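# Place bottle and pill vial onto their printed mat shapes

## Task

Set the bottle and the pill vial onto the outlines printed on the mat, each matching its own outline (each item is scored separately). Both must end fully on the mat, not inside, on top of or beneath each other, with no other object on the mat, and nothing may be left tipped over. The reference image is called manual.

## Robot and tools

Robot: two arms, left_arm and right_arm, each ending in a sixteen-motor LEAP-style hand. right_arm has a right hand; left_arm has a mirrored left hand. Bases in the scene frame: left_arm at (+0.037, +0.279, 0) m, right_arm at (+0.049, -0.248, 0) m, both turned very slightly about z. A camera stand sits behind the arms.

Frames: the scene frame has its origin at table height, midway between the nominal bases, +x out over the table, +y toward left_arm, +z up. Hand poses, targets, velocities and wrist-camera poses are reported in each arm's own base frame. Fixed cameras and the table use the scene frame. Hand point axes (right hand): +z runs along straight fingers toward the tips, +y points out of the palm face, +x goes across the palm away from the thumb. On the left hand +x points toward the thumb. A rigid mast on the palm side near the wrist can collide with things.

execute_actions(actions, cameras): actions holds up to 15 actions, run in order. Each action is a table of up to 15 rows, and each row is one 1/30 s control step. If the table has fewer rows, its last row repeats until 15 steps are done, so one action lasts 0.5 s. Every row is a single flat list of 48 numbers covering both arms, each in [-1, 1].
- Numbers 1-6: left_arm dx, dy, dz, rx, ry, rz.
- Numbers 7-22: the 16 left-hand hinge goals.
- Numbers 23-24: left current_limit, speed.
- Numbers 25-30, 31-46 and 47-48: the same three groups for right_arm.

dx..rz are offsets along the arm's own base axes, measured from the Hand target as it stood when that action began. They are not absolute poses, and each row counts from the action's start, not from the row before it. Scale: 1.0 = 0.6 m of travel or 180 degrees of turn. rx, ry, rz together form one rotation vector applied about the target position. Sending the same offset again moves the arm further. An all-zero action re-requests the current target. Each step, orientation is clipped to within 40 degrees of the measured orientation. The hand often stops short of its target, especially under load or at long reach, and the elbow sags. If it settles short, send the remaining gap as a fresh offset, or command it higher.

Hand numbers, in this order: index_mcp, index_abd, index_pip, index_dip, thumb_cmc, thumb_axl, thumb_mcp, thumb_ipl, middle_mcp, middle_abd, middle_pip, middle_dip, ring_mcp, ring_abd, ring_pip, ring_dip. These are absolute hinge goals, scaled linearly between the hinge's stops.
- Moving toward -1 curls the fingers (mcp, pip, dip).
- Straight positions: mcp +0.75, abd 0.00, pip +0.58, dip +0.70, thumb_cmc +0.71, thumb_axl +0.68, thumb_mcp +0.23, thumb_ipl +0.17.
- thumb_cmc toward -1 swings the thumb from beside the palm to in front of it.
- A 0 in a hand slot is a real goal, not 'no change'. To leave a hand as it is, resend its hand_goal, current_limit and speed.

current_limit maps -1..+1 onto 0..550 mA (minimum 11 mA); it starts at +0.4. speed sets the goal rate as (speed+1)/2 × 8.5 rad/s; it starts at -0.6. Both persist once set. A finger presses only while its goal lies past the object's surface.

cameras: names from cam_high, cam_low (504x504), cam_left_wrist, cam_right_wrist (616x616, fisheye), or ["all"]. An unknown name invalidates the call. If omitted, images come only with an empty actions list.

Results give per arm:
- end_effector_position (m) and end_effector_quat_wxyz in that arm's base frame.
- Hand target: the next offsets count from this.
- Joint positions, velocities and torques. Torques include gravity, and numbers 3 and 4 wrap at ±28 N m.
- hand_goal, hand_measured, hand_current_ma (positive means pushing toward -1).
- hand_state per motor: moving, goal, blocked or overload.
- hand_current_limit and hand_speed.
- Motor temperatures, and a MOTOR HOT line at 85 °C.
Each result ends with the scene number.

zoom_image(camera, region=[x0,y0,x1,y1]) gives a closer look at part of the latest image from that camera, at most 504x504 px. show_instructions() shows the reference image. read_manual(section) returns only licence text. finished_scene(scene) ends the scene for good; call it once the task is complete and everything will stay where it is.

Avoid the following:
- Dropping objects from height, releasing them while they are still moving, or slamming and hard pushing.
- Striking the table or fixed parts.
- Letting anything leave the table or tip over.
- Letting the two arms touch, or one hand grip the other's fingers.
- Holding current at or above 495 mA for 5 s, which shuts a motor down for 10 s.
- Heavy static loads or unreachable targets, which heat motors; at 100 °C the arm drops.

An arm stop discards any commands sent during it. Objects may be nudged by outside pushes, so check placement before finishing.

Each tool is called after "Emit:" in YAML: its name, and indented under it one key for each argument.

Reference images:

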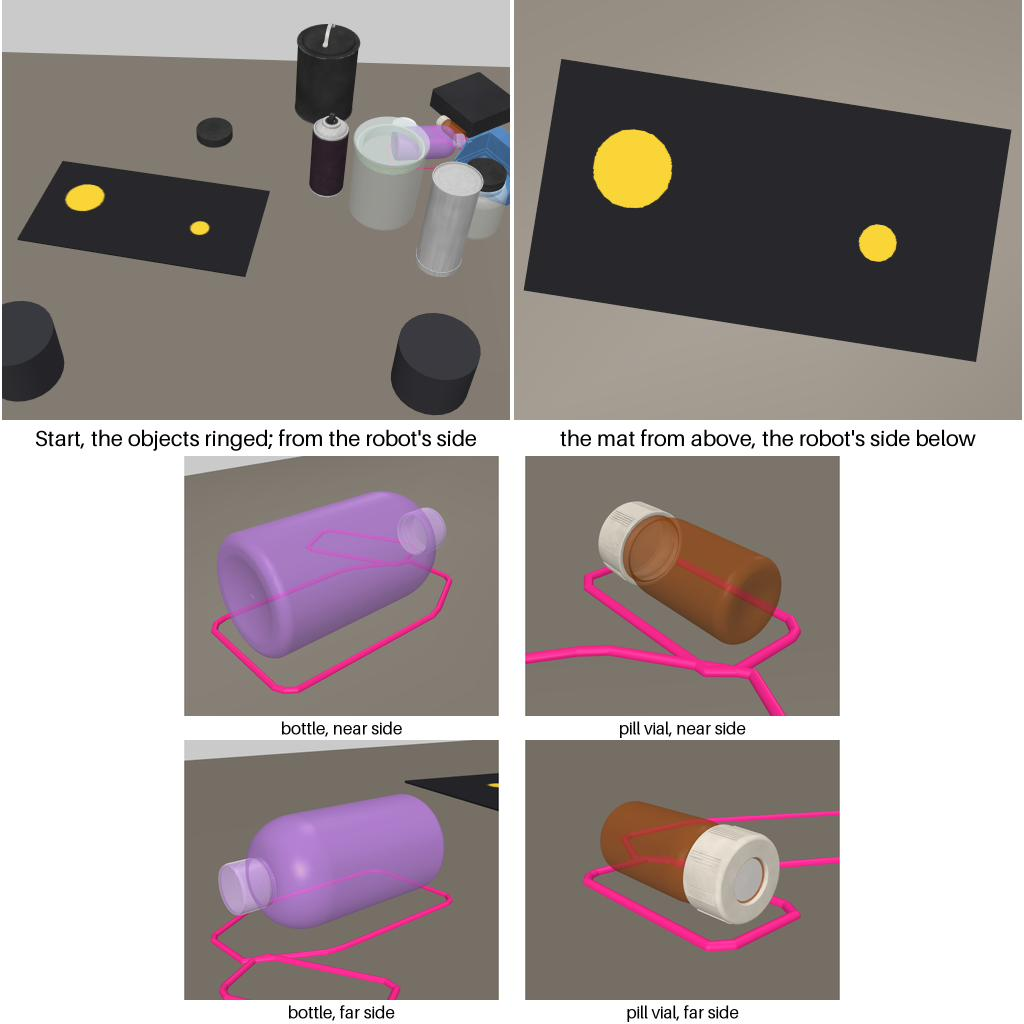

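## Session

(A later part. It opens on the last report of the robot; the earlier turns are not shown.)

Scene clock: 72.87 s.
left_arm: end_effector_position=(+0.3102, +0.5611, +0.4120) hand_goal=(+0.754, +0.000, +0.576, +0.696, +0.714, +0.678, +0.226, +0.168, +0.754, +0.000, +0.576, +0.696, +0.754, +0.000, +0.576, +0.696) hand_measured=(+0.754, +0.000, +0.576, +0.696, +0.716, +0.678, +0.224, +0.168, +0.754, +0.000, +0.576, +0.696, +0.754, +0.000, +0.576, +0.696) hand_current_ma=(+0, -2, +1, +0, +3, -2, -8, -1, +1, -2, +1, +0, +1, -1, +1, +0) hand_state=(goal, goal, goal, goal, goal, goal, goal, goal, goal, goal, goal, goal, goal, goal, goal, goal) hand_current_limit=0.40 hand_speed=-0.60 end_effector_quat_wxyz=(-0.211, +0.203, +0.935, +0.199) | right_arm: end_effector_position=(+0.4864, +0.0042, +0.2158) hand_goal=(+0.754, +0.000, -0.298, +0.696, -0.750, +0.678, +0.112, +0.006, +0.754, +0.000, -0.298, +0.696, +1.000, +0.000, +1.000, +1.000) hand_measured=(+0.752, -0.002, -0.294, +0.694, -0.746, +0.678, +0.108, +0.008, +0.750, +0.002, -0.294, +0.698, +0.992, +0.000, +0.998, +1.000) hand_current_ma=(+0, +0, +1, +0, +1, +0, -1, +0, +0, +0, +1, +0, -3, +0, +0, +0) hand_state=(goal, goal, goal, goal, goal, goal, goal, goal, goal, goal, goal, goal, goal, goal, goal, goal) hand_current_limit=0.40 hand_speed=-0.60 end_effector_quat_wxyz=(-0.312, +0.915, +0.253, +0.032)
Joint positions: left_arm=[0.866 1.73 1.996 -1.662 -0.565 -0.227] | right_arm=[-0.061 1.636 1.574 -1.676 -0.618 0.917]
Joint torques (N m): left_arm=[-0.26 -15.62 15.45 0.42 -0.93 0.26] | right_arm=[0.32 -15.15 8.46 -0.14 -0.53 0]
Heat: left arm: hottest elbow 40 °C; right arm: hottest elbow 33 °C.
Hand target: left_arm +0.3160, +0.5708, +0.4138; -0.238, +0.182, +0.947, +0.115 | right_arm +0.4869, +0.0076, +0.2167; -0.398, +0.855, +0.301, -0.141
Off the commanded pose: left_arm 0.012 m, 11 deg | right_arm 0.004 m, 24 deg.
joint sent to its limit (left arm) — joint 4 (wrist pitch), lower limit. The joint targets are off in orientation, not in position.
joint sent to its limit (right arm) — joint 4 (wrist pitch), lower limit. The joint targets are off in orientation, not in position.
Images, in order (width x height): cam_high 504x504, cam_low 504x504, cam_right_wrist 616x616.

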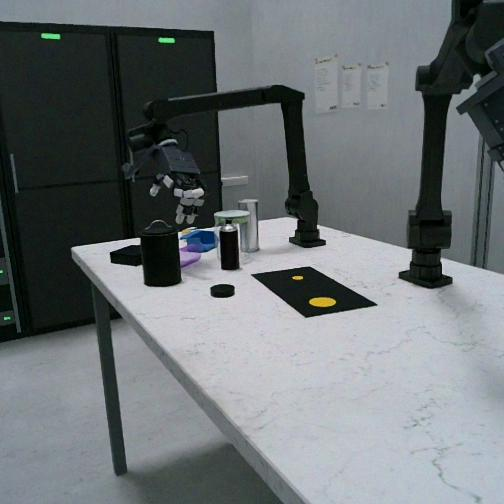

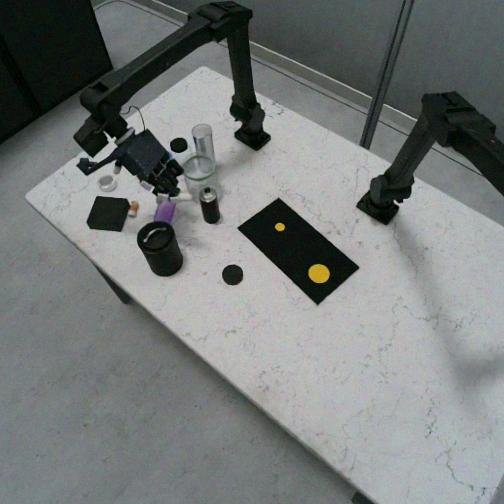

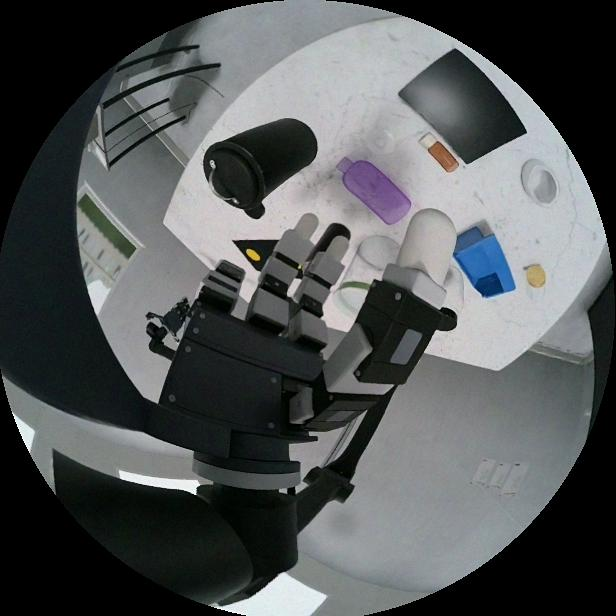

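Emit:
execute_actions:
  actions:
    - [[0,0,0,0,0,0,0.754,0,0.576,0.696,0.714,0.678,0.226,0.168,0.754,0,0.576,0.696,0.754,0,0.576,0.696,0.4,-0.6,-0.01,0.06,-0.05,0,0,0,0.753,0,-0.299,0.696,-0.75,0.678,0.112,0.006,0.753,0,-0.299,0.696,1,0,1,1,0.4,-0.6]]
    - [[0,0,0,0,0,0,0.754,0,0.576,0.696,0.714,0.678,0.226,0.168,0.754,0,0.576,0.696,0.754,0,0.576,0.696,0.4,-0.6,0,0,-0.1,0,0,0,0.753,0,-0.299,0.696,-0.75,0.678,0.112,0.006,0.753,0,-0.299,0.696,1,0,1,1,0.4,-0.6]]
  cameras: ["cam_low","cam_high","cam_right_wrist"]

Emit:
zoom_image:
  camera: "cam_low"
  region: [100, 140, 220, 260]

Emit:
zoom_image:
  camera: "cam_right_wrist"
  region: [220, 80, 480, 340]

Scene clock: 76.23 s.
left_arm: end_effector_position=(+0.3102, +0.5611, +0.4120) hand_goal=(+0.754, +0.000, +0.576, +0.696, +0.714, +0.678, +0.226, +0.168, +0.754, +0.000, +0.576, +0.696, +0.754, +0.000, +0.576, +0.696) hand_measured=(+0.754, +0.000, +0.576, +0.696, +0.716, +0.678, +0.224, +0.168, +0.754, +0.000, +0.576, +0.696, +0.754, +0.000, +0.576, +0.696) hand_current_ma=(+0, -2, +1, +0, +3, -2, -8, -1, +1, -2, +1, +0, +1, -1, +1, +0) hand_state=(goal, goal, goal, goal, goal, goal, goal, goal, goal, goal, goal, goal, goal, goal, goal, goal) hand_current_limit=0.40 hand_speed=-0.60 end_effector_quat_wxyz=(-0.211, +0.203, +0.935, +0.199) | right_arm: end_effector_position=(+0.4789, +0.0466, +0.1242) hand_goal=(+0.754, +0.000, -0.298, +0.696, -0.750, +0.678, +0.112, +0.006, +0.754, +0.000, -0.298, +0.696, +1.000, +0.000, +1.000, +1.000) hand_measured=(+0.750, -0.002, -0.294, +0.694, -0.746, +0.678, +0.108, +0.008, +0.750, +0.002, -0.294, +0.698, +0.992, +0.000, +0.998, +1.000) hand_current_ma=(-1, +0, +1, +0, +1, +0, -1, +0, -1, +0, +0, +0, -3, +0, +0, +0) hand_state=(goal, goal, goal, goal, goal, goal, goal, goal, goal, goal, goal, goal, goal, goal, goal, goal) hand_current_limit=0.40 hand_speed=-0.60 end_effector_quat_wxyz=(-0.354, +0.890, +0.283, -0.060)
Joint positions: left_arm=[0.866 1.73 1.996 -1.662 -0.565 -0.227] | right_arm=[0.012 1.794 1.517 -1.676 -0.642 0.839]
Joint torques (N m): left_arm=[-0.09 -15.85 15.43 0.36 -0.93 0.27] | right_arm=[-0.85 -16.73 7.79 -0.65 -0.5 0.03]
Heat: left arm: hottest elbow 40 °C; right arm: hottest elbow 34 °C.
Hand target: left_arm +0.3160, +0.5708, +0.4138; -0.238, +0.182, +0.947, +0.115 | right_arm +0.4809, +0.0436, +0.1265; -0.398, +0.855, +0.301, -0.141
Off the commanded pose: left_arm 0.012 m, 11 deg | right_arm 0.004 m, 12 deg.
joint sent to its limit (left arm) — joint 4 (wrist pitch), lower limit. The joint targets are off in orientation, not in position.
joint sent to its limit (right arm) — joint 4 (wrist pitch), lower limit. The joint targets are off in orientation, not in position.
Images, in order (width x height): cam_high 504x504, cam_low 504x504, cam_right_wrist 616x616.

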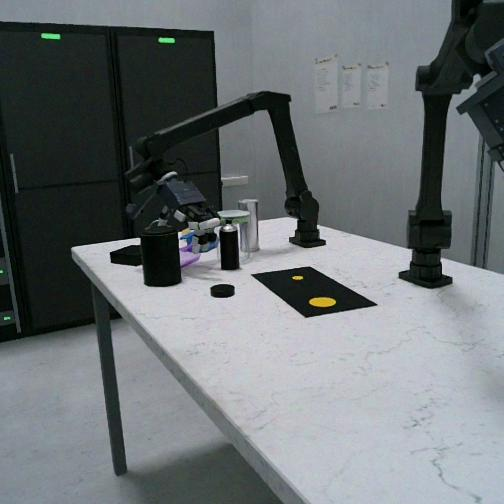

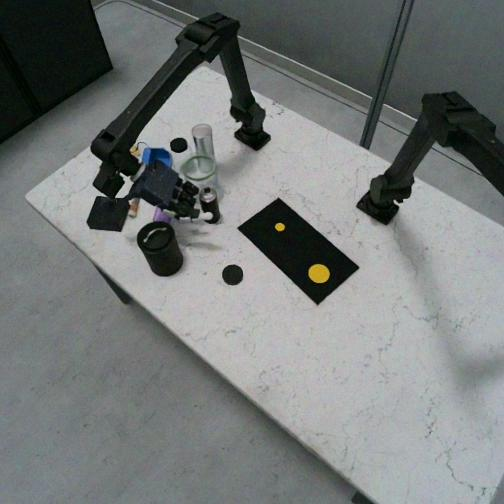

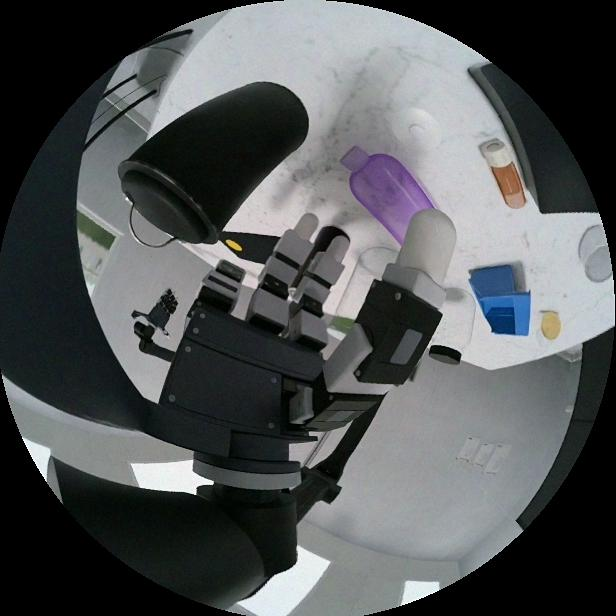

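Scaled by 4.200 from the camera's 504x504 image, which has a finer 720x720 frame.

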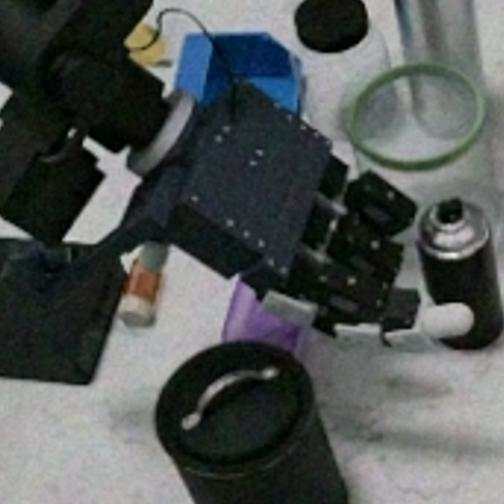

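Scaled by 1.938 from the camera's 616x616 image, which has a finer 880x880 frame.

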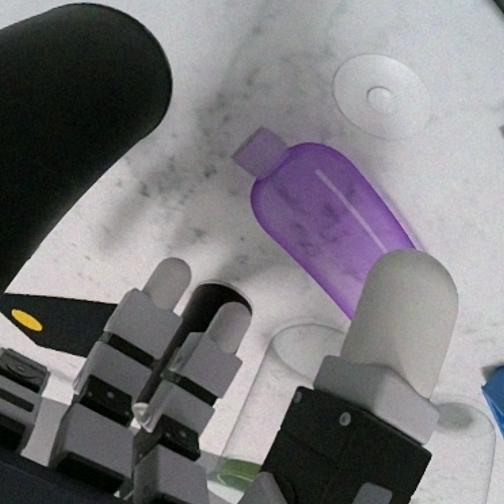

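Emit:
execute_actions:
  actions:
    - [[0,0,0,0,0,0,0.754,0,0.576,0.696,0.714,0.678,0.226,0.168,0.754,0,0.576,0.696,0.754,0,0.576,0.696,0.4,-0.6,-0.0133,-0.008,-0.05,0,0,0,0.89,0,-0.664,0.696,-0.75,0.678,0.112,0.09,0.89,0,-0.664,0.696,1,0,1,1,0.4,-0.6]]
    - [[0,0,0,0,0,0,0.754,0,0.576,0.696,0.714,0.678,0.226,0.168,0.754,0,0.576,0.696,0.754,0,0.576,0.696,0.4,-0.6,0,0,-0.08,0,0,0,0.89,0,-0.664,0.696,-0.75,0.678,0.112,0.09,0.89,0,-0.664,0.696,1,0,1,1,0.4,-0.6]]
  cameras: ["cam_low","cam_right_wrist"]

Emit:
zoom_image:
  camera: "cam_right_wrist"
  region: [220, 80, 480, 340]

Emit:
zoom_image:
  camera: "cam_low"
  region: [100, 140, 220, 260]

Scene clock: 80.60 s.
left_arm: end_effector_position=(+0.3102, +0.5611, +0.4120) hand_goal=(+0.754, +0.000, +0.576, +0.696, +0.714, +0.678, +0.226, +0.168, +0.754, +0.000, +0.576, +0.696, +0.754, +0.000, +0.576, +0.696) hand_measured=(+0.754, +0.000, +0.576, +0.696, +0.716, +0.678, +0.224, +0.168, +0.754, +0.000, +0.576, +0.696, +0.754, +0.000, +0.576, +0.696) hand_current_ma=(+0, -2, +1, +0, +3, -2, -8, -1, +1, -2, +1, +0, +1, -1, +1, +0) hand_state=(goal, goal, goal, goal, goal, goal, goal, goal, goal, goal, goal, goal, goal, goal, goal, goal) hand_current_limit=0.40 hand_speed=-0.60 end_effector_quat_wxyz=(-0.211, +0.203, +0.935, +0.199) | right_arm: end_effector_position=(+0.4714, +0.0439, +0.0511) hand_goal=(+0.890, +0.000, -0.664, +0.696, -0.750, +0.678, +0.112, +0.090, +0.890, +0.000, -0.664, +0.696, +1.000, +0.000, +1.000, +1.000) hand_measured=(+0.880, -0.002, -0.662, +0.694, -0.746, +0.678, +0.108, +0.086, +0.884, +0.002, -0.672, +0.692, +0.990, +0.000, +0.998, +1.000) hand_current_ma=(-3, +0, +0, +0, +1, +0, -1, -1, -1, +0, -2, -1, -3, +0, +0, +0) hand_state=(goal, goal, goal, goal, goal, goal, goal, goal, goal, goal, goal, goal, goal, goal, goal, goal) hand_current_limit=0.40 hand_speed=-0.60 end_effector_quat_wxyz=(-0.380, +0.868, +0.298, -0.113)
Joint positions: left_arm=[0.866 1.73 1.996 -1.662 -0.565 -0.227] | right_arm=[0.001 1.935 1.49 -1.678 -0.635 0.725]
Joint torques (N m): left_arm=[-0.15 -15.91 15.46 0.42 -0.93 0.26] | right_arm=[-1.44 -17.44 6.89 -0.84 -0.46 -0.04]
Heat: left arm: hottest elbow 40 °C; right arm: hottest elbow 34 °C.
Hand target: left_arm +0.3160, +0.5708, +0.4138; -0.238, +0.182, +0.947, +0.115 | right_arm +0.4730, +0.0387, +0.0487; -0.398, +0.855, +0.301, -0.141
Off the commanded pose: left_arm 0.012 m, 11 deg | right_arm 0.006 m, 4 deg.
joint sent to its limit (left arm) — joint 4 (wrist pitch), lower limit. The joint targets are off in orientation, not in position.
joint sent to its limit (right arm) — joint 4 (wrist pitch), lower limit. The joint targets are off in orientation, not in position.
Images, in order (width x height): cam_low 504x504, cam_right_wrist 616x616.

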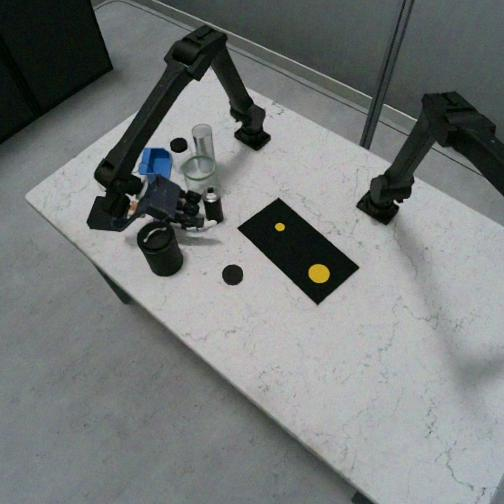

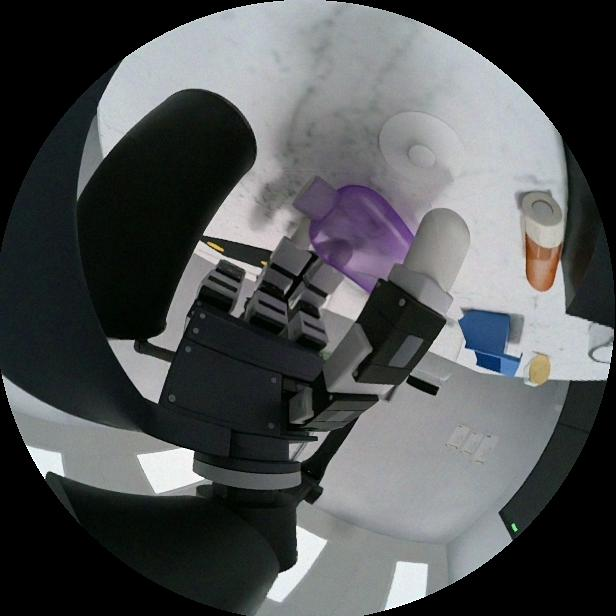

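Scaled by 1.938 from the camera's 616x616 image, which has a finer 880x880 frame.

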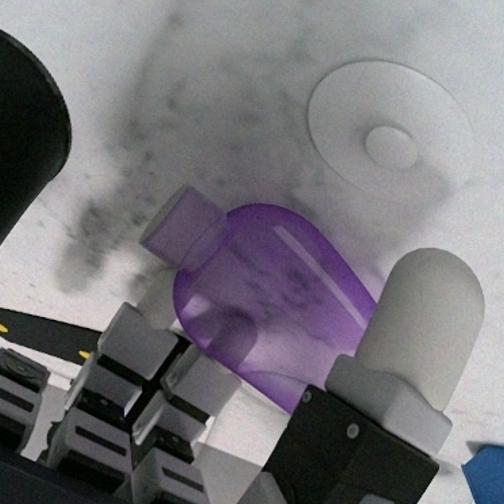

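Scaled by 4.200 from the camera's 504x504 image, which has a finer 720x720 frame.

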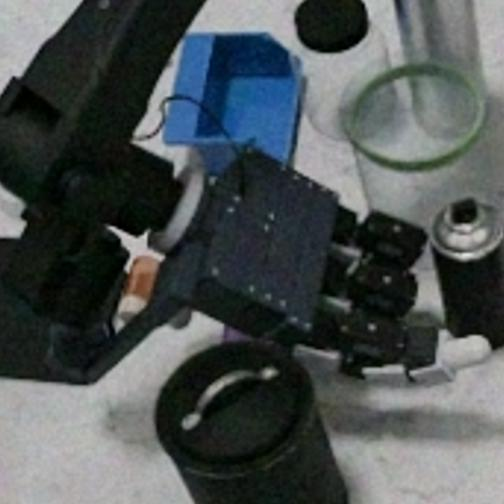

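Emit:
execute_actions:
  actions:
    - [[0,0,0,0,0,0,0.754,0,0.576,0.696,0.714,0.678,0.226,0.168,0.754,0,0.576,0.696,0.754,0,0.576,0.696,0.4,-0.6,-0.034,-0.024,-0.013,0,0,0,0.89,0,-0.664,0.696,-0.75,0.678,0.112,0.09,0.89,0,-0.664,0.696,1,0,1,1,0.4,-0.85]]
    - [[0,0,0,0,0,0,0.754,0,0.576,0.696,0.714,0.678,0.226,0.168,0.754,0,0.576,0.696,0.754,0,0.576,0.696,0.4,-0.6,0,0,0,0,0,0,0.89,0,-0.8,0.6,-0.75,0.678,-0.05,-0.05,0.89,0,-0.8,0.6,1,0,1,1,0.4,-0.85]]
    - [[0,0,0,0,0,0,0.754,0,0.576,0.696,0.714,0.678,0.226,0.168,0.754,0,0.576,0.696,0.754,0,0.576,0.696,0.4,-0.6,0,0,0,0,0,0,0.85,0,-1,0.5,-0.75,0.678,-0.3,-0.3,0.85,0,-1,0.5,1,0,1,1,0.4,-0.85]]
    - [[0,0,0,0,0,0,0.754,0,0.576,0.696,0.714,0.678,0.226,0.168,0.754,0,0.576,0.696,0.754,0,0.576,0.696,0.4,-0.6,0,0,0,0,0,0,0.85,0,-1,0.5,-0.75,0.678,-0.3,-0.3,0.85,0,-1,0.5,1,0,1,1,0.4,-0.85]]
  cameras: ["cam_low","cam_right_wrist"]

Emit:
zoom_image:
  camera: "cam_right_wrist"
  region: [220, 80, 480, 340]

Scene clock: 83.83 s.
left_arm: end_effector_position=(+0.3102, +0.5611, +0.4120) hand_goal=(+0.754, +0.000, +0.576, +0.696, +0.714, +0.678, +0.226, +0.168, +0.754, +0.000, +0.576, +0.696, +0.754, +0.000, +0.576, +0.696) hand_measured=(+0.754, +0.000, +0.576, +0.696, +0.716, +0.678, +0.224, +0.168, +0.754, +0.000, +0.576, +0.696, +0.754, +0.000, +0.576, +0.696) hand_current_ma=(+0, -2, +1, +0, +3, -2, -8, -1, +1, -2, +1, +0, +1, -1, +1, +0) hand_state=(goal, goal, goal, goal, goal, goal, goal, goal, goal, goal, goal, goal, goal, goal, goal, goal) hand_current_limit=0.40 hand_speed=-0.60 end_effector_quat_wxyz=(-0.211, +0.203, +0.935, +0.199) | right_arm: end_effector_position=(+0.4545, +0.0296, +0.0444) hand_goal=(+0.850, +0.000, -1.000, +0.500, -0.750, +0.678, -0.300, -0.300, +0.850, +0.000, -1.000, +0.500, +1.000, +0.000, +1.000, +1.000) hand_measured=(+0.896, -0.004, -0.906, +0.532, -0.750, +0.678, -0.070, -0.068, +0.900, +0.000, -0.904, +0.536, +0.990, +0.000, +0.998, +1.000) hand_current_ma=(+54, +0, +170, +25, +0, +0, +385, +385, +63, +0, +173, +32, -3, +0, +0, +0) hand_state=(blocked, goal, blocked, blocked, goal, goal, blocked, blocked, blocked, goal, blocked, blocked, goal, goal, goal, goal) hand_current_limit=0.40 hand_speed=-0.85 end_effector_quat_wxyz=(-0.383, +0.864, +0.303, -0.118)
Joint positions: left_arm=[0.866 1.73 1.996 -1.662 -0.565 -0.227] | right_arm=[-0.027 1.917 1.435 -1.678 -0.616 0.676]
Joint torques (N m): left_arm=[-0.15 -15.79 15.45 0.47 -0.92 0.26] | right_arm=[-1.26 -16.73 6 -1.06 -0.49 0.04]
Motor temperatures (°C): left_arm=[30 28 41 26 29 27] | right_arm=[32 32 34 27 26 29]
Heat: left arm: hottest elbow 41 °C; right arm: hottest elbow 34 °C.
Hand target: left_arm +0.3160, +0.5708, +0.4138; -0.238, +0.182, +0.947, +0.115 | right_arm +0.4525, +0.0244, +0.0408; -0.398, +0.855, +0.301, -0.141
Off the commanded pose: left_arm 0.012 m, 11 deg | right_arm 0.007 m, 3 deg.
joint sent to its limit (left arm) — joint 4 (wrist pitch), lower limit. The joint targets are off in orientation, not in position.
joint sent to its limit (right arm) — joint 4 (wrist pitch), lower limit. The joint targets are off in orientation, not in position.
Images, in order (width x height): cam_low 504x504, cam_right_wrist 616x616.

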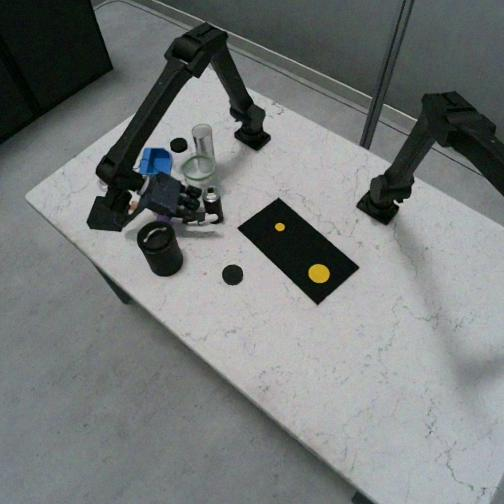

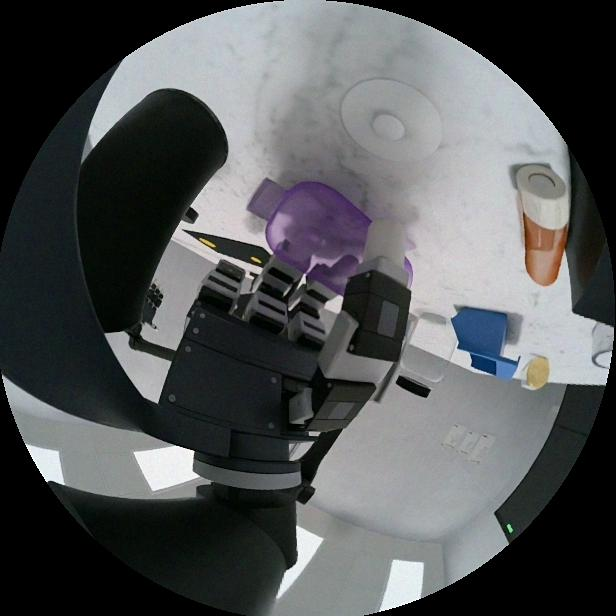

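Scaled by 1.938 from the camera's 616x616 image, which has a finer 880x880 frame.

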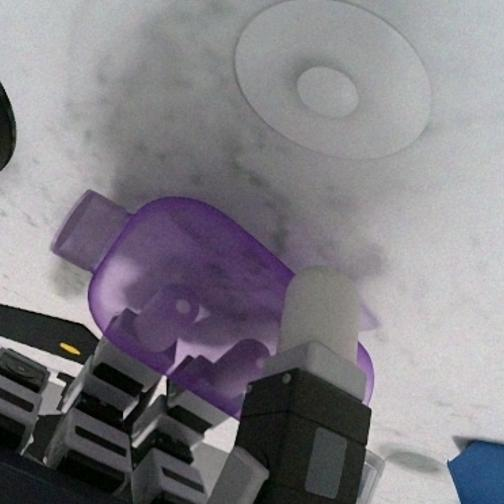

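Emit:
execute_actions:
  actions:
    - [[0,0,0,0,0,0,0.754,0,0.576,0.696,0.714,0.678,0.226,0.168,0.754,0,0.576,0.696,0.754,0,0.576,0.696,0.4,-0.6,0,0,0.1,0,0,0,0.85,0,-1,0.5,-0.75,0.678,-0.3,-0.3,0.85,0,-1,0.5,1,0,1,1,0.4,-0.85]]
    - [[0,0,0,0,0,0,0.754,0,0.576,0.696,0.714,0.678,0.226,0.168,0.754,0,0.576,0.696,0.754,0,0.576,0.696,0.4,-0.6,0,0,0.15,0,0,0,0.85,0,-1,0.5,-0.75,0.678,-0.3,-0.3,0.85,0,-1,0.5,1,0,1,1,0.4,-0.85]]
    - [[0,0,0,0,0,0,0.754,0,0.576,0.696,0.714,0.678,0.226,0.168,0.754,0,0.576,0.696,0.754,0,0.576,0.696,0.4,-0.6,0,0,0.15,0,0,0,0.85,0,-1,0.5,-0.75,0.678,-0.3,-0.3,0.85,0,-1,0.5,1,0,1,1,0.4,-0.85]]
    - [[0,0,0,0,0,0,0.754,0,0.576,0.696,0.714,0.678,0.226,0.168,0.754,0,0.576,0.696,0.754,0,0.576,0.696,0.4,-0.6,-0.03,0.06,0,0.062,-0.109,-0.02,0.85,0,-1,0.5,-0.75,0.678,-0.3,-0.3,0.85,0,-1,0.5,1,0,1,1,0.4,-0.85]]
    - [[0,0,0,0,0,0,0.754,0,0.576,0.696,0.714,0.678,0.226,0.168,0.754,0,0.576,0.696,0.754,0,0.576,0.696,0.4,-0.6,-0.05,0.1,0,0.062,-0.109,-0.02,0.85,0,-1,0.5,-0.75,0.678,-0.3,-0.3,0.85,0,-1,0.5,1,0,1,1,0.4,-0.85]]
    - [[0,0,0,0,0,0,0.754,0,0.576,0.696,0.714,0.678,0.226,0.168,0.754,0,0.576,0.696,0.754,0,0.576,0.696,0.4,-0.6,-0.05,0.12,0,0.062,-0.109,-0.02,0.85,0,-1,0.5,-0.75,0.678,-0.3,-0.3,0.85,0,-1,0.5,1,0,1,1,0.4,-0.85]]
    - [[0,0,0,0,0,0,0.754,0,0.576,0.696,0.714,0.678,0.226,0.168,0.754,0,0.576,0.696,0.754,0,0.576,0.696,0.4,-0.6,-0.05,0.12,0,0.062,-0.109,-0.02,0.85,0,-1,0.5,-0.75,0.678,-0.3,-0.3,0.85,0,-1,0.5,1,0,1,1,0.4,-0.85]]
    - [[0,0,0,0,0,0,0.754,0,0.576,0.696,0.714,0.678,0.226,0.168,0.754,0,0.576,0.696,0.754,0,0.576,0.696,0.4,-0.6,-0.05,0.12,0,0,0,0,0.85,0,-1,0.5,-0.75,0.678,-0.3,-0.3,0.85,0,-1,0.5,1,0,1,1,0.4,-0.85]]
  cameras: ["all"]

Emit:
zoom_image:
  camera: "cam_low"
  region: [180, 140, 390, 350]

Emit:
zoom_image:
  camera: "cam_high"
  region: [180, 150, 400, 340]

Scene clock: 91.40 s.
left_arm: end_effector_position=(+0.3102, +0.5611, +0.4120) hand_goal=(+0.754, +0.000, +0.576, +0.696, +0.714, +0.678, +0.226, +0.168, +0.754, +0.000, +0.576, +0.696, +0.754, +0.000, +0.576, +0.696) hand_measured=(+0.754, +0.000, +0.576, +0.696, +0.716, +0.678, +0.224, +0.168, +0.754, +0.000, +0.576, +0.696, +0.754, +0.000, +0.576, +0.696) hand_current_ma=(+0, -2, +1, +0, +3, -2, -8, -1, +1, -2, +1, +0, +1, -1, +1, +0) hand_state=(goal, goal, goal, goal, goal, goal, goal, goal, goal, goal, goal, goal, goal, goal, goal, goal) hand_current_limit=0.40 hand_speed=-0.60 end_effector_quat_wxyz=(-0.211, +0.203, +0.935, +0.199) | right_arm: end_effector_position=(+0.3158, +0.3311, +0.2771) hand_goal=(+0.850, +0.000, -1.000, +0.500, -0.750, +0.678, -0.300, -0.300, +0.850, +0.000, -1.000, +0.500, +1.000, +0.000, +1.000, +1.000) hand_measured=(+0.904, -0.004, -0.912, +0.532, -0.746, +0.678, -0.068, -0.068, +0.906, +0.000, -0.916, +0.536, +0.998, +0.002, +0.998, +1.000) hand_current_ma=(+69, +0, +150, +25, +1, +0, +385, +385, +75, +0, +140, +32, +0, +0, +0, +0) hand_state=(blocked, goal, blocked, blocked, goal, goal, blocked, blocked, blocked, goal, blocked, blocked, goal, goal, goal, goal) hand_current_limit=0.40 hand_speed=-0.85 end_effector_quat_wxyz=(-0.402, +0.586, +0.410, +0.572)
Joint positions: left_arm=[0.866 1.73 1.996 -1.662 -0.565 -0.227] | right_arm=[0.841 0.924 0.469 0.431 -0.383 1.565]
Joint torques (N m): left_arm=[-0.26 -15.85 15.43 0.42 -0.93 0.27] | right_arm=[0.32 -3.49 9.24 4.48 0.05 -0.02]
Heat: left arm: hottest elbow 41 °C; right arm: hottest elbow 34 °C.
Hand target: left_arm +0.3160, +0.5708, +0.4138; -0.238, +0.182, +0.947, +0.115 | right_arm +0.3144, +0.3364, +0.2808; -0.408, +0.579, +0.408, +0.577
Off the commanded pose: left_arm 0.012 m, 11 deg | right_arm 0.007 m, 1 deg.
joint sent to its limit (left arm) — joint 4 (wrist pitch), lower limit. The joint targets are off in orientation, not in position.

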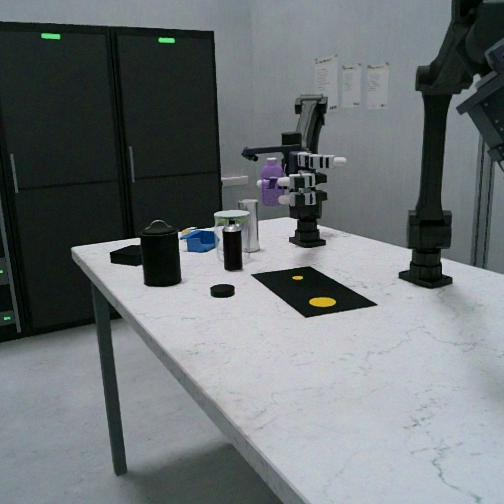

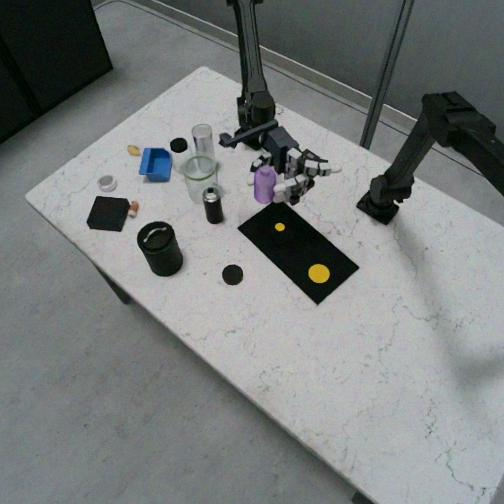

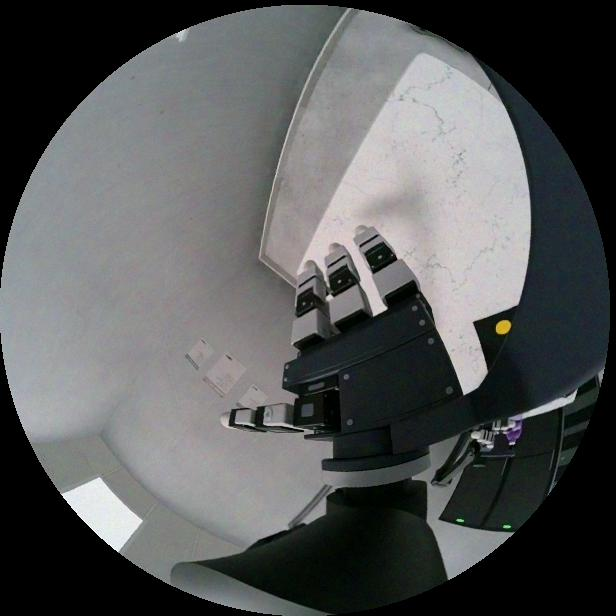

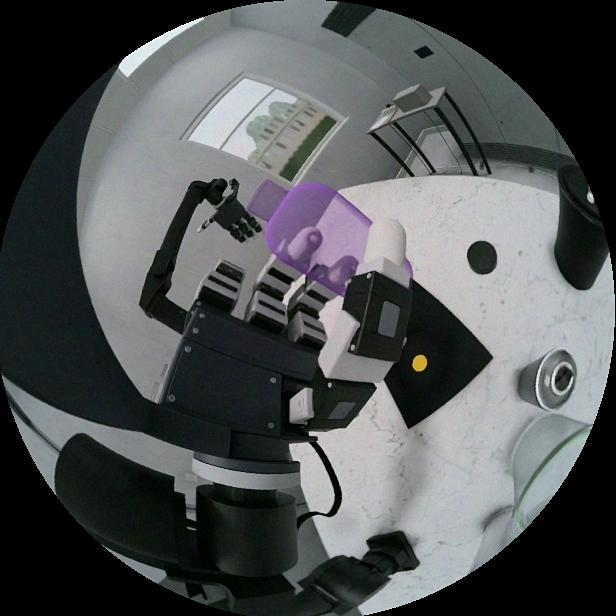

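Scaled by 2.400 from the camera's 504x504 image, which has a finer 720x720 frame.

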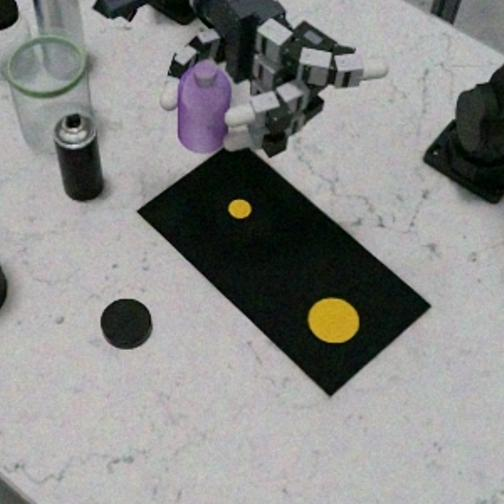

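Scaled by 2.291 from the camera's 504x504 image, which has a finer 720x720 frame.

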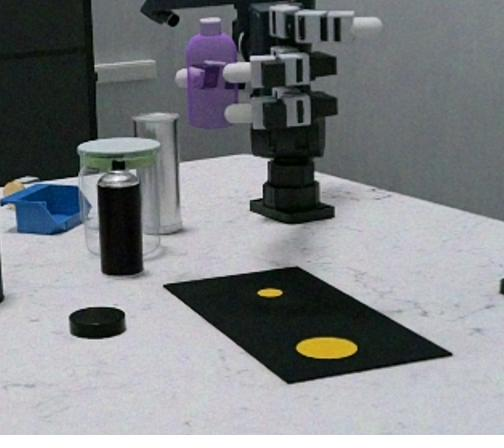

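Emit:
execute_actions:
  actions:
    - [[0,0,0,0,0,0,0.754,0,0.576,0.696,0.714,0.678,0.226,0.168,0.754,0,0.576,0.696,0.754,0,0.576,0.696,0.4,-0.6,-0.015,0.12,0,0,0,0,0.85,0,-1,0.5,-0.75,0.678,-0.3,-0.3,0.85,0,-1,0.5,1,0,1,1,0.4,-0.85]]
    - [[0,0,0,0,0,0,0.754,0,0.576,0.696,0.714,0.678,0.226,0.168,0.754,0,0.576,0.696,0.754,0,0.576,0.696,0.4,-0.6,-0.015,0.12,0,0,0,0,0.85,0,-1,0.5,-0.75,0.678,-0.3,-0.3,0.85,0,-1,0.5,1,0,1,1,0.4,-0.85]]
  cameras: ["cam_low","cam_high","cam_right_wrist"]

Emit:
zoom_image:
  camera: "cam_low"
  region: [220, 140, 400, 320]

Emit:
zoom_image:
  camera: "cam_high"
  region: [220, 150, 400, 330]

Scene clock: 94.53 s.
left_arm: end_effector_position=(+0.3102, +0.5611, +0.4120) hand_goal=(+0.754, +0.000, +0.576, +0.696, +0.714, +0.678, +0.226, +0.168, +0.754, +0.000, +0.576, +0.696, +0.754, +0.000, +0.576, +0.696) hand_measured=(+0.754, +0.000, +0.576, +0.696, +0.716, +0.678, +0.224, +0.168, +0.754, +0.000, +0.576, +0.696, +0.754, +0.000, +0.576, +0.696) hand_current_ma=(+0, -2, +1, +0, +3, -2, -8, -1, +1, -2, +1, +0, +1, -1, +1, +0) hand_state=(goal, goal, goal, goal, goal, goal, goal, goal, goal, goal, goal, goal, goal, goal, goal, goal) hand_current_limit=0.40 hand_speed=-0.60 end_effector_quat_wxyz=(-0.211, +0.203, +0.935, +0.199) | right_arm: end_effector_position=(+0.2877, +0.4677, +0.2560) hand_goal=(+0.850, +0.000, -1.000, +0.500, -0.750, +0.678, -0.300, -0.300, +0.850, +0.000, -1.000, +0.500, +1.000, +0.000, +1.000, +1.000) hand_measured=(+0.904, -0.004, -0.914, +0.532, -0.744, +0.678, -0.068, -0.068, +0.908, +0.000, -0.916, +0.536, +1.000, +0.002, +0.998, +1.000) hand_current_ma=(+72, +0, +145, +25, +1, +0, +385, +385, +77, +0, +135, +32, +0, +0, +0, +0) hand_state=(blocked, goal, blocked, blocked, goal, goal, blocked, blocked, blocked, goal, blocked, blocked, goal, goal, goal, goal) hand_current_limit=0.40 hand_speed=-0.85 end_effector_quat_wxyz=(-0.399, +0.594, +0.420, +0.558)
Joint positions: left_arm=[0.866 1.73 1.996 -1.662 -0.565 -0.227] | right_arm=[1.146 1.281 0.671 0.55 -0.09 1.57]
Joint torques (N m): left_arm=[-0.21 -15.79 15.5 0.4 -0.92 0.25] | right_arm=[-1.14 -8.7 11.77 4.68 0.05 -0.04]
Heat: left arm: hottest elbow 42 °C; right arm: hottest elbow 34 °C.
Hand target: left_arm +0.3160, +0.5708, +0.4138; -0.238, +0.182, +0.947, +0.115 | right_arm +0.2965, +0.4804, +0.2807; -0.408, +0.579, +0.408, +0.577
Off the commanded pose: left_arm 0.012 m, 11 deg | right_arm 0.029 m, 3 deg.
joint sent to its limit (left arm) — joint 4 (wrist pitch), lower limit. The joint targets are off in orientation, not in position.
Images, in order (width x height): cam_high 504x504, cam_low 504x504, cam_right_wrist 616x616.

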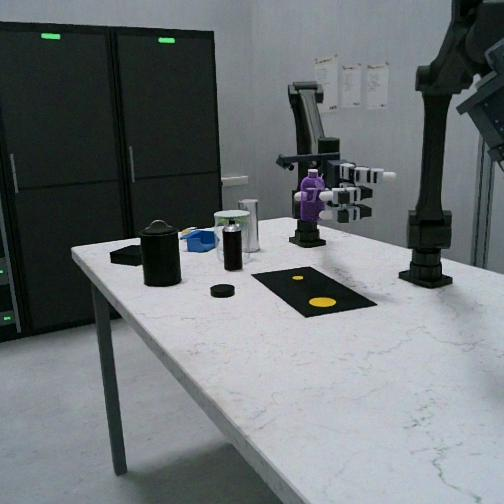

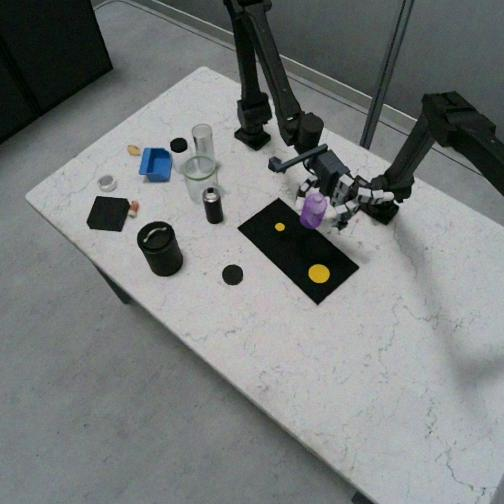

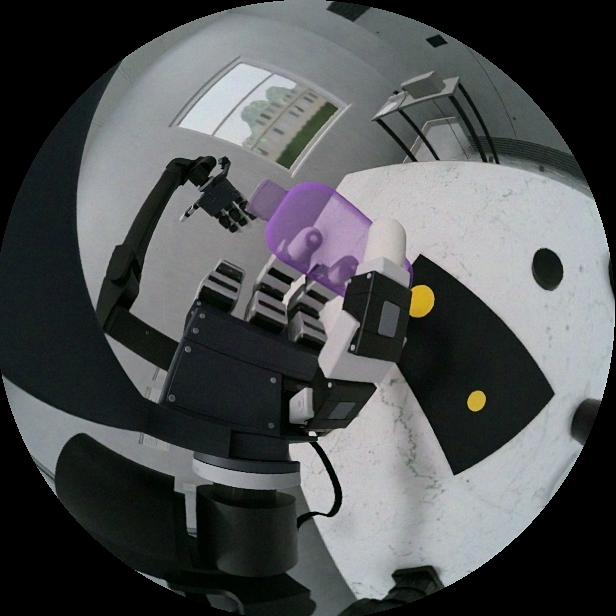

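Scaled by 2.800 from the camera's 504x504 image, which has a finer 720x720 frame.

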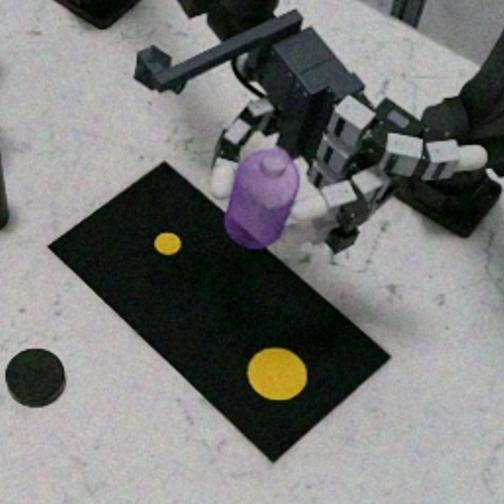

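Scaled by 2.800 from the camera's 504x504 image, which has a finer 720x720 frame.

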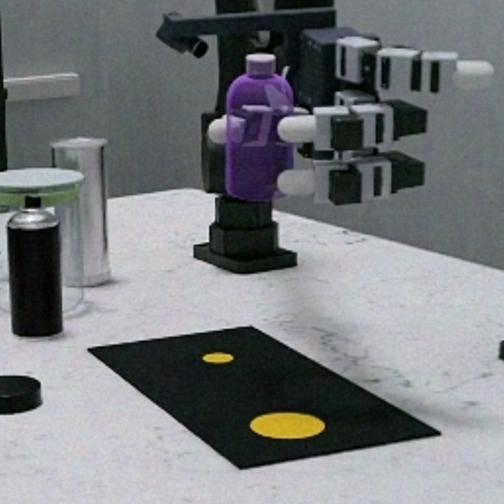

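Emit:
execute_actions:
  actions:
    - [[0,0,0,0,0,0,0.754,0,0.576,0.696,0.714,0.678,0.226,0.168,0.754,0,0.576,0.696,0.754,0,0.576,0.696,0.4,-0.6,0.02,0.07,-0.05,0,0,0,0.85,0,-1,0.5,-0.75,0.678,-0.3,-0.3,0.85,0,-1,0.5,1,0,1,1,0.4,-0.85]]
    - [[0,0,0,0,0,0,0.754,0,0.576,0.696,0.714,0.678,0.226,0.168,0.754,0,0.576,0.696,0.754,0,0.576,0.696,0.4,-0.6,0.02,0.069,-0.09,0,0,0,0.85,0,-1,0.5,-0.75,0.678,-0.3,-0.3,0.85,0,-1,0.5,1,0,1,1,0.4,-0.85]]
    - [[0,0,0,0,0,0,0.754,0,0.576,0.696,0.714,0.678,0.226,0.168,0.754,0,0.576,0.696,0.754,0,0.576,0.696,0.4,-0.6,0,0,-0.08,0,0,0,0.85,0,-1,0.5,-0.75,0.678,-0.3,-0.3,0.85,0,-1,0.5,1,0,1,1,0.4,-0.85]]
    - [[0,0,0,0,0,0,0.754,0,0.576,0.696,0.714,0.678,0.226,0.168,0.754,0,0.576,0.696,0.754,0,0.576,0.696,0.4,-0.6,0,0,0,0,0,0,0.85,0,-1,0.5,-0.75,0.678,-0.3,-0.3,0.85,0,-1,0.5,1,0,1,1,0.4,-0.85]]
  cameras: ["cam_low","cam_high","cam_right_wrist"]

Emit:
zoom_image:
  camera: "cam_low"
  region: [220, 160, 380, 320]

Emit:
zoom_image:
  camera: "cam_high"
  region: [230, 180, 390, 340]

Emit:
zoom_image:
  camera: "cam_right_wrist"
  region: [220, 140, 460, 380]

Scene clock: 100.10 s.
left_arm: end_effector_position=(+0.3102, +0.5611, +0.4120) hand_goal=(+0.754, +0.000, +0.576, +0.696, +0.714, +0.678, +0.226, +0.168, +0.754, +0.000, +0.576, +0.696, +0.754, +0.000, +0.576, +0.696) hand_measured=(+0.754, +0.000, +0.576, +0.696, +0.716, +0.678, +0.224, +0.168, +0.754, +0.000, +0.576, +0.696, +0.754, +0.000, +0.576, +0.696) hand_current_ma=(+0, -2, +1, +0, +3, -2, -8, -1, +1, -2, +1, +0, +1, -1, +1, +0) hand_state=(goal, goal, goal, goal, goal, goal, goal, goal, goal, goal, goal, goal, goal, goal, goal, goal) hand_current_limit=0.40 hand_speed=-0.60 end_effector_quat_wxyz=(-0.211, +0.203, +0.935, +0.199) | right_arm: end_effector_position=(+0.3211, +0.5525, +0.1372) hand_goal=(+0.850, +0.000, -1.000, +0.500, -0.750, +0.678, -0.300, -0.300, +0.850, +0.000, -1.000, +0.500, +1.000, +0.000, +1.000, +1.000) hand_measured=(+0.904, -0.004, -0.914, +0.532, -0.744, +0.678, -0.068, -0.068, +0.908, +0.000, -0.916, +0.536, +1.000, +0.002, +0.998, +1.000) hand_current_ma=(+72, +0, +145, +25, +1, +0, +385, +385, +77, +0, +135, +32, +0, +0, +0, +0) hand_state=(blocked, goal, blocked, blocked, goal, goal, blocked, blocked, blocked, goal, blocked, blocked, goal, goal, goal, goal) hand_current_limit=0.40 hand_speed=-0.85 end_effector_quat_wxyz=(-0.398, +0.591, +0.414, +0.566)
Joint positions: left_arm=[0.866 1.73 1.996 -1.662 -0.565 -0.227] | right_arm=[1.161 1.783 0.81 0.93 -0.063 1.57]
Joint torques (N m): left_arm=[-0.15 -15.74 15.47 0.39 -0.93 0.26] | right_arm=[0.32 -15.44 8.13 4.6 0.06 0.02]
Heat: left arm: hottest elbow 42 °C; right arm: hottest elbow 35 °C.
Hand target: left_arm +0.3160, +0.5708, +0.4138; -0.238, +0.182, +0.947, +0.115 | right_arm +0.3205, +0.5638, +0.1488; -0.408, +0.579, +0.408, +0.577
Off the commanded pose: left_arm 0.012 m, 11 deg | right_arm 0.016 m, 2 deg.
joint sent to its limit (left arm) — joint 4 (wrist pitch), lower limit. The joint targets are off in orientation, not in position.
Images, in order (width x height): cam_high 504x504, cam_low 504x504, cam_right_wrist 616x616.

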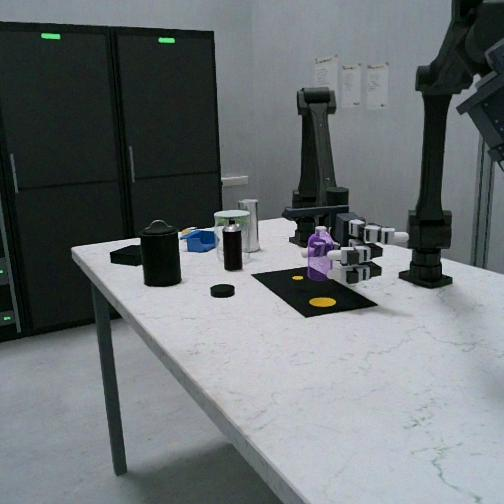

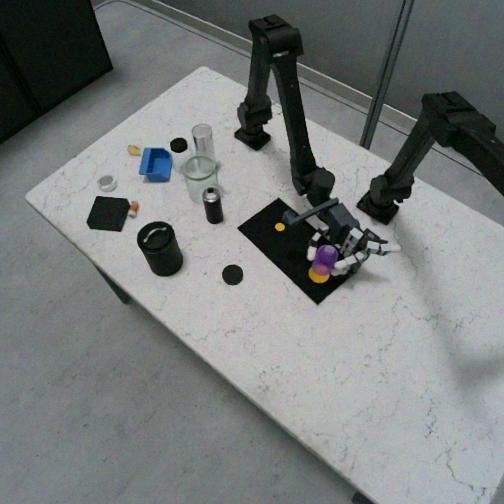

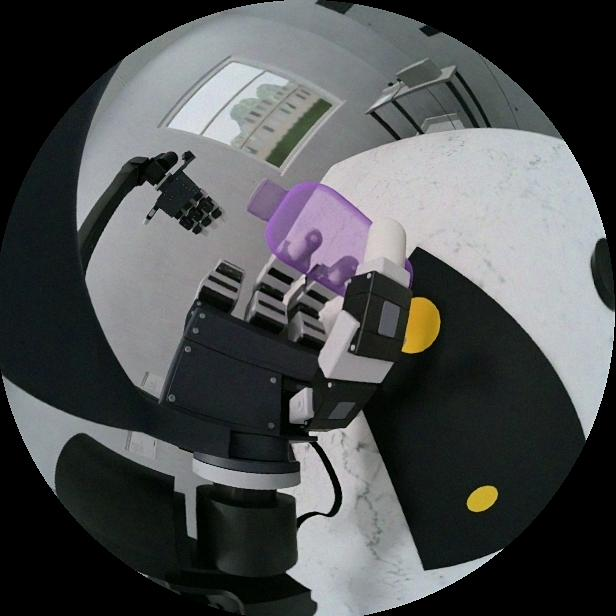

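Scaled by 3.150 from the camera's 504x504 image, which has a finer 720x720 frame.

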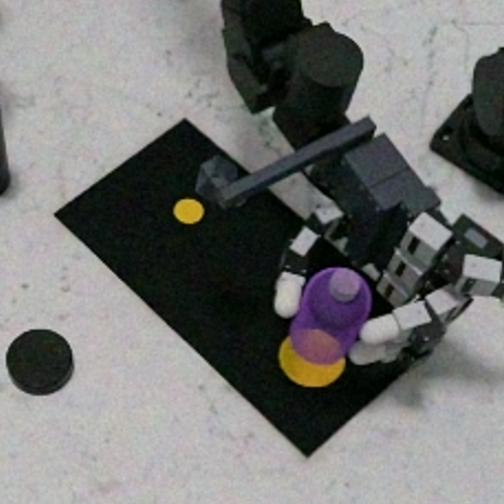

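Scaled by 3.150 from the camera's 504x504 image, which has a finer 720x720 frame.

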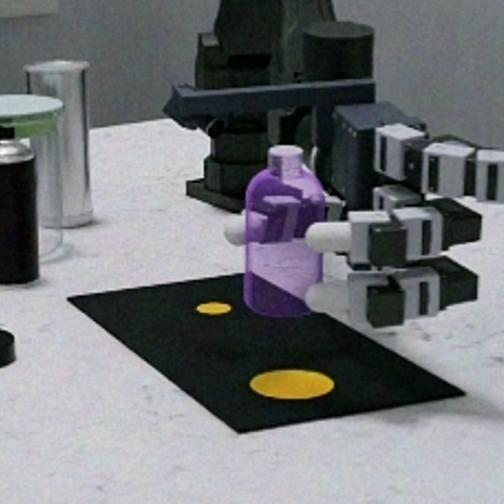

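Scaled by 2.100 from the camera's 616x616 image, which has a finer 880x880 frame.

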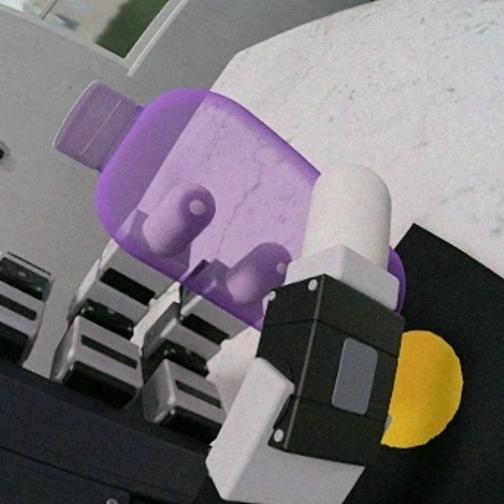

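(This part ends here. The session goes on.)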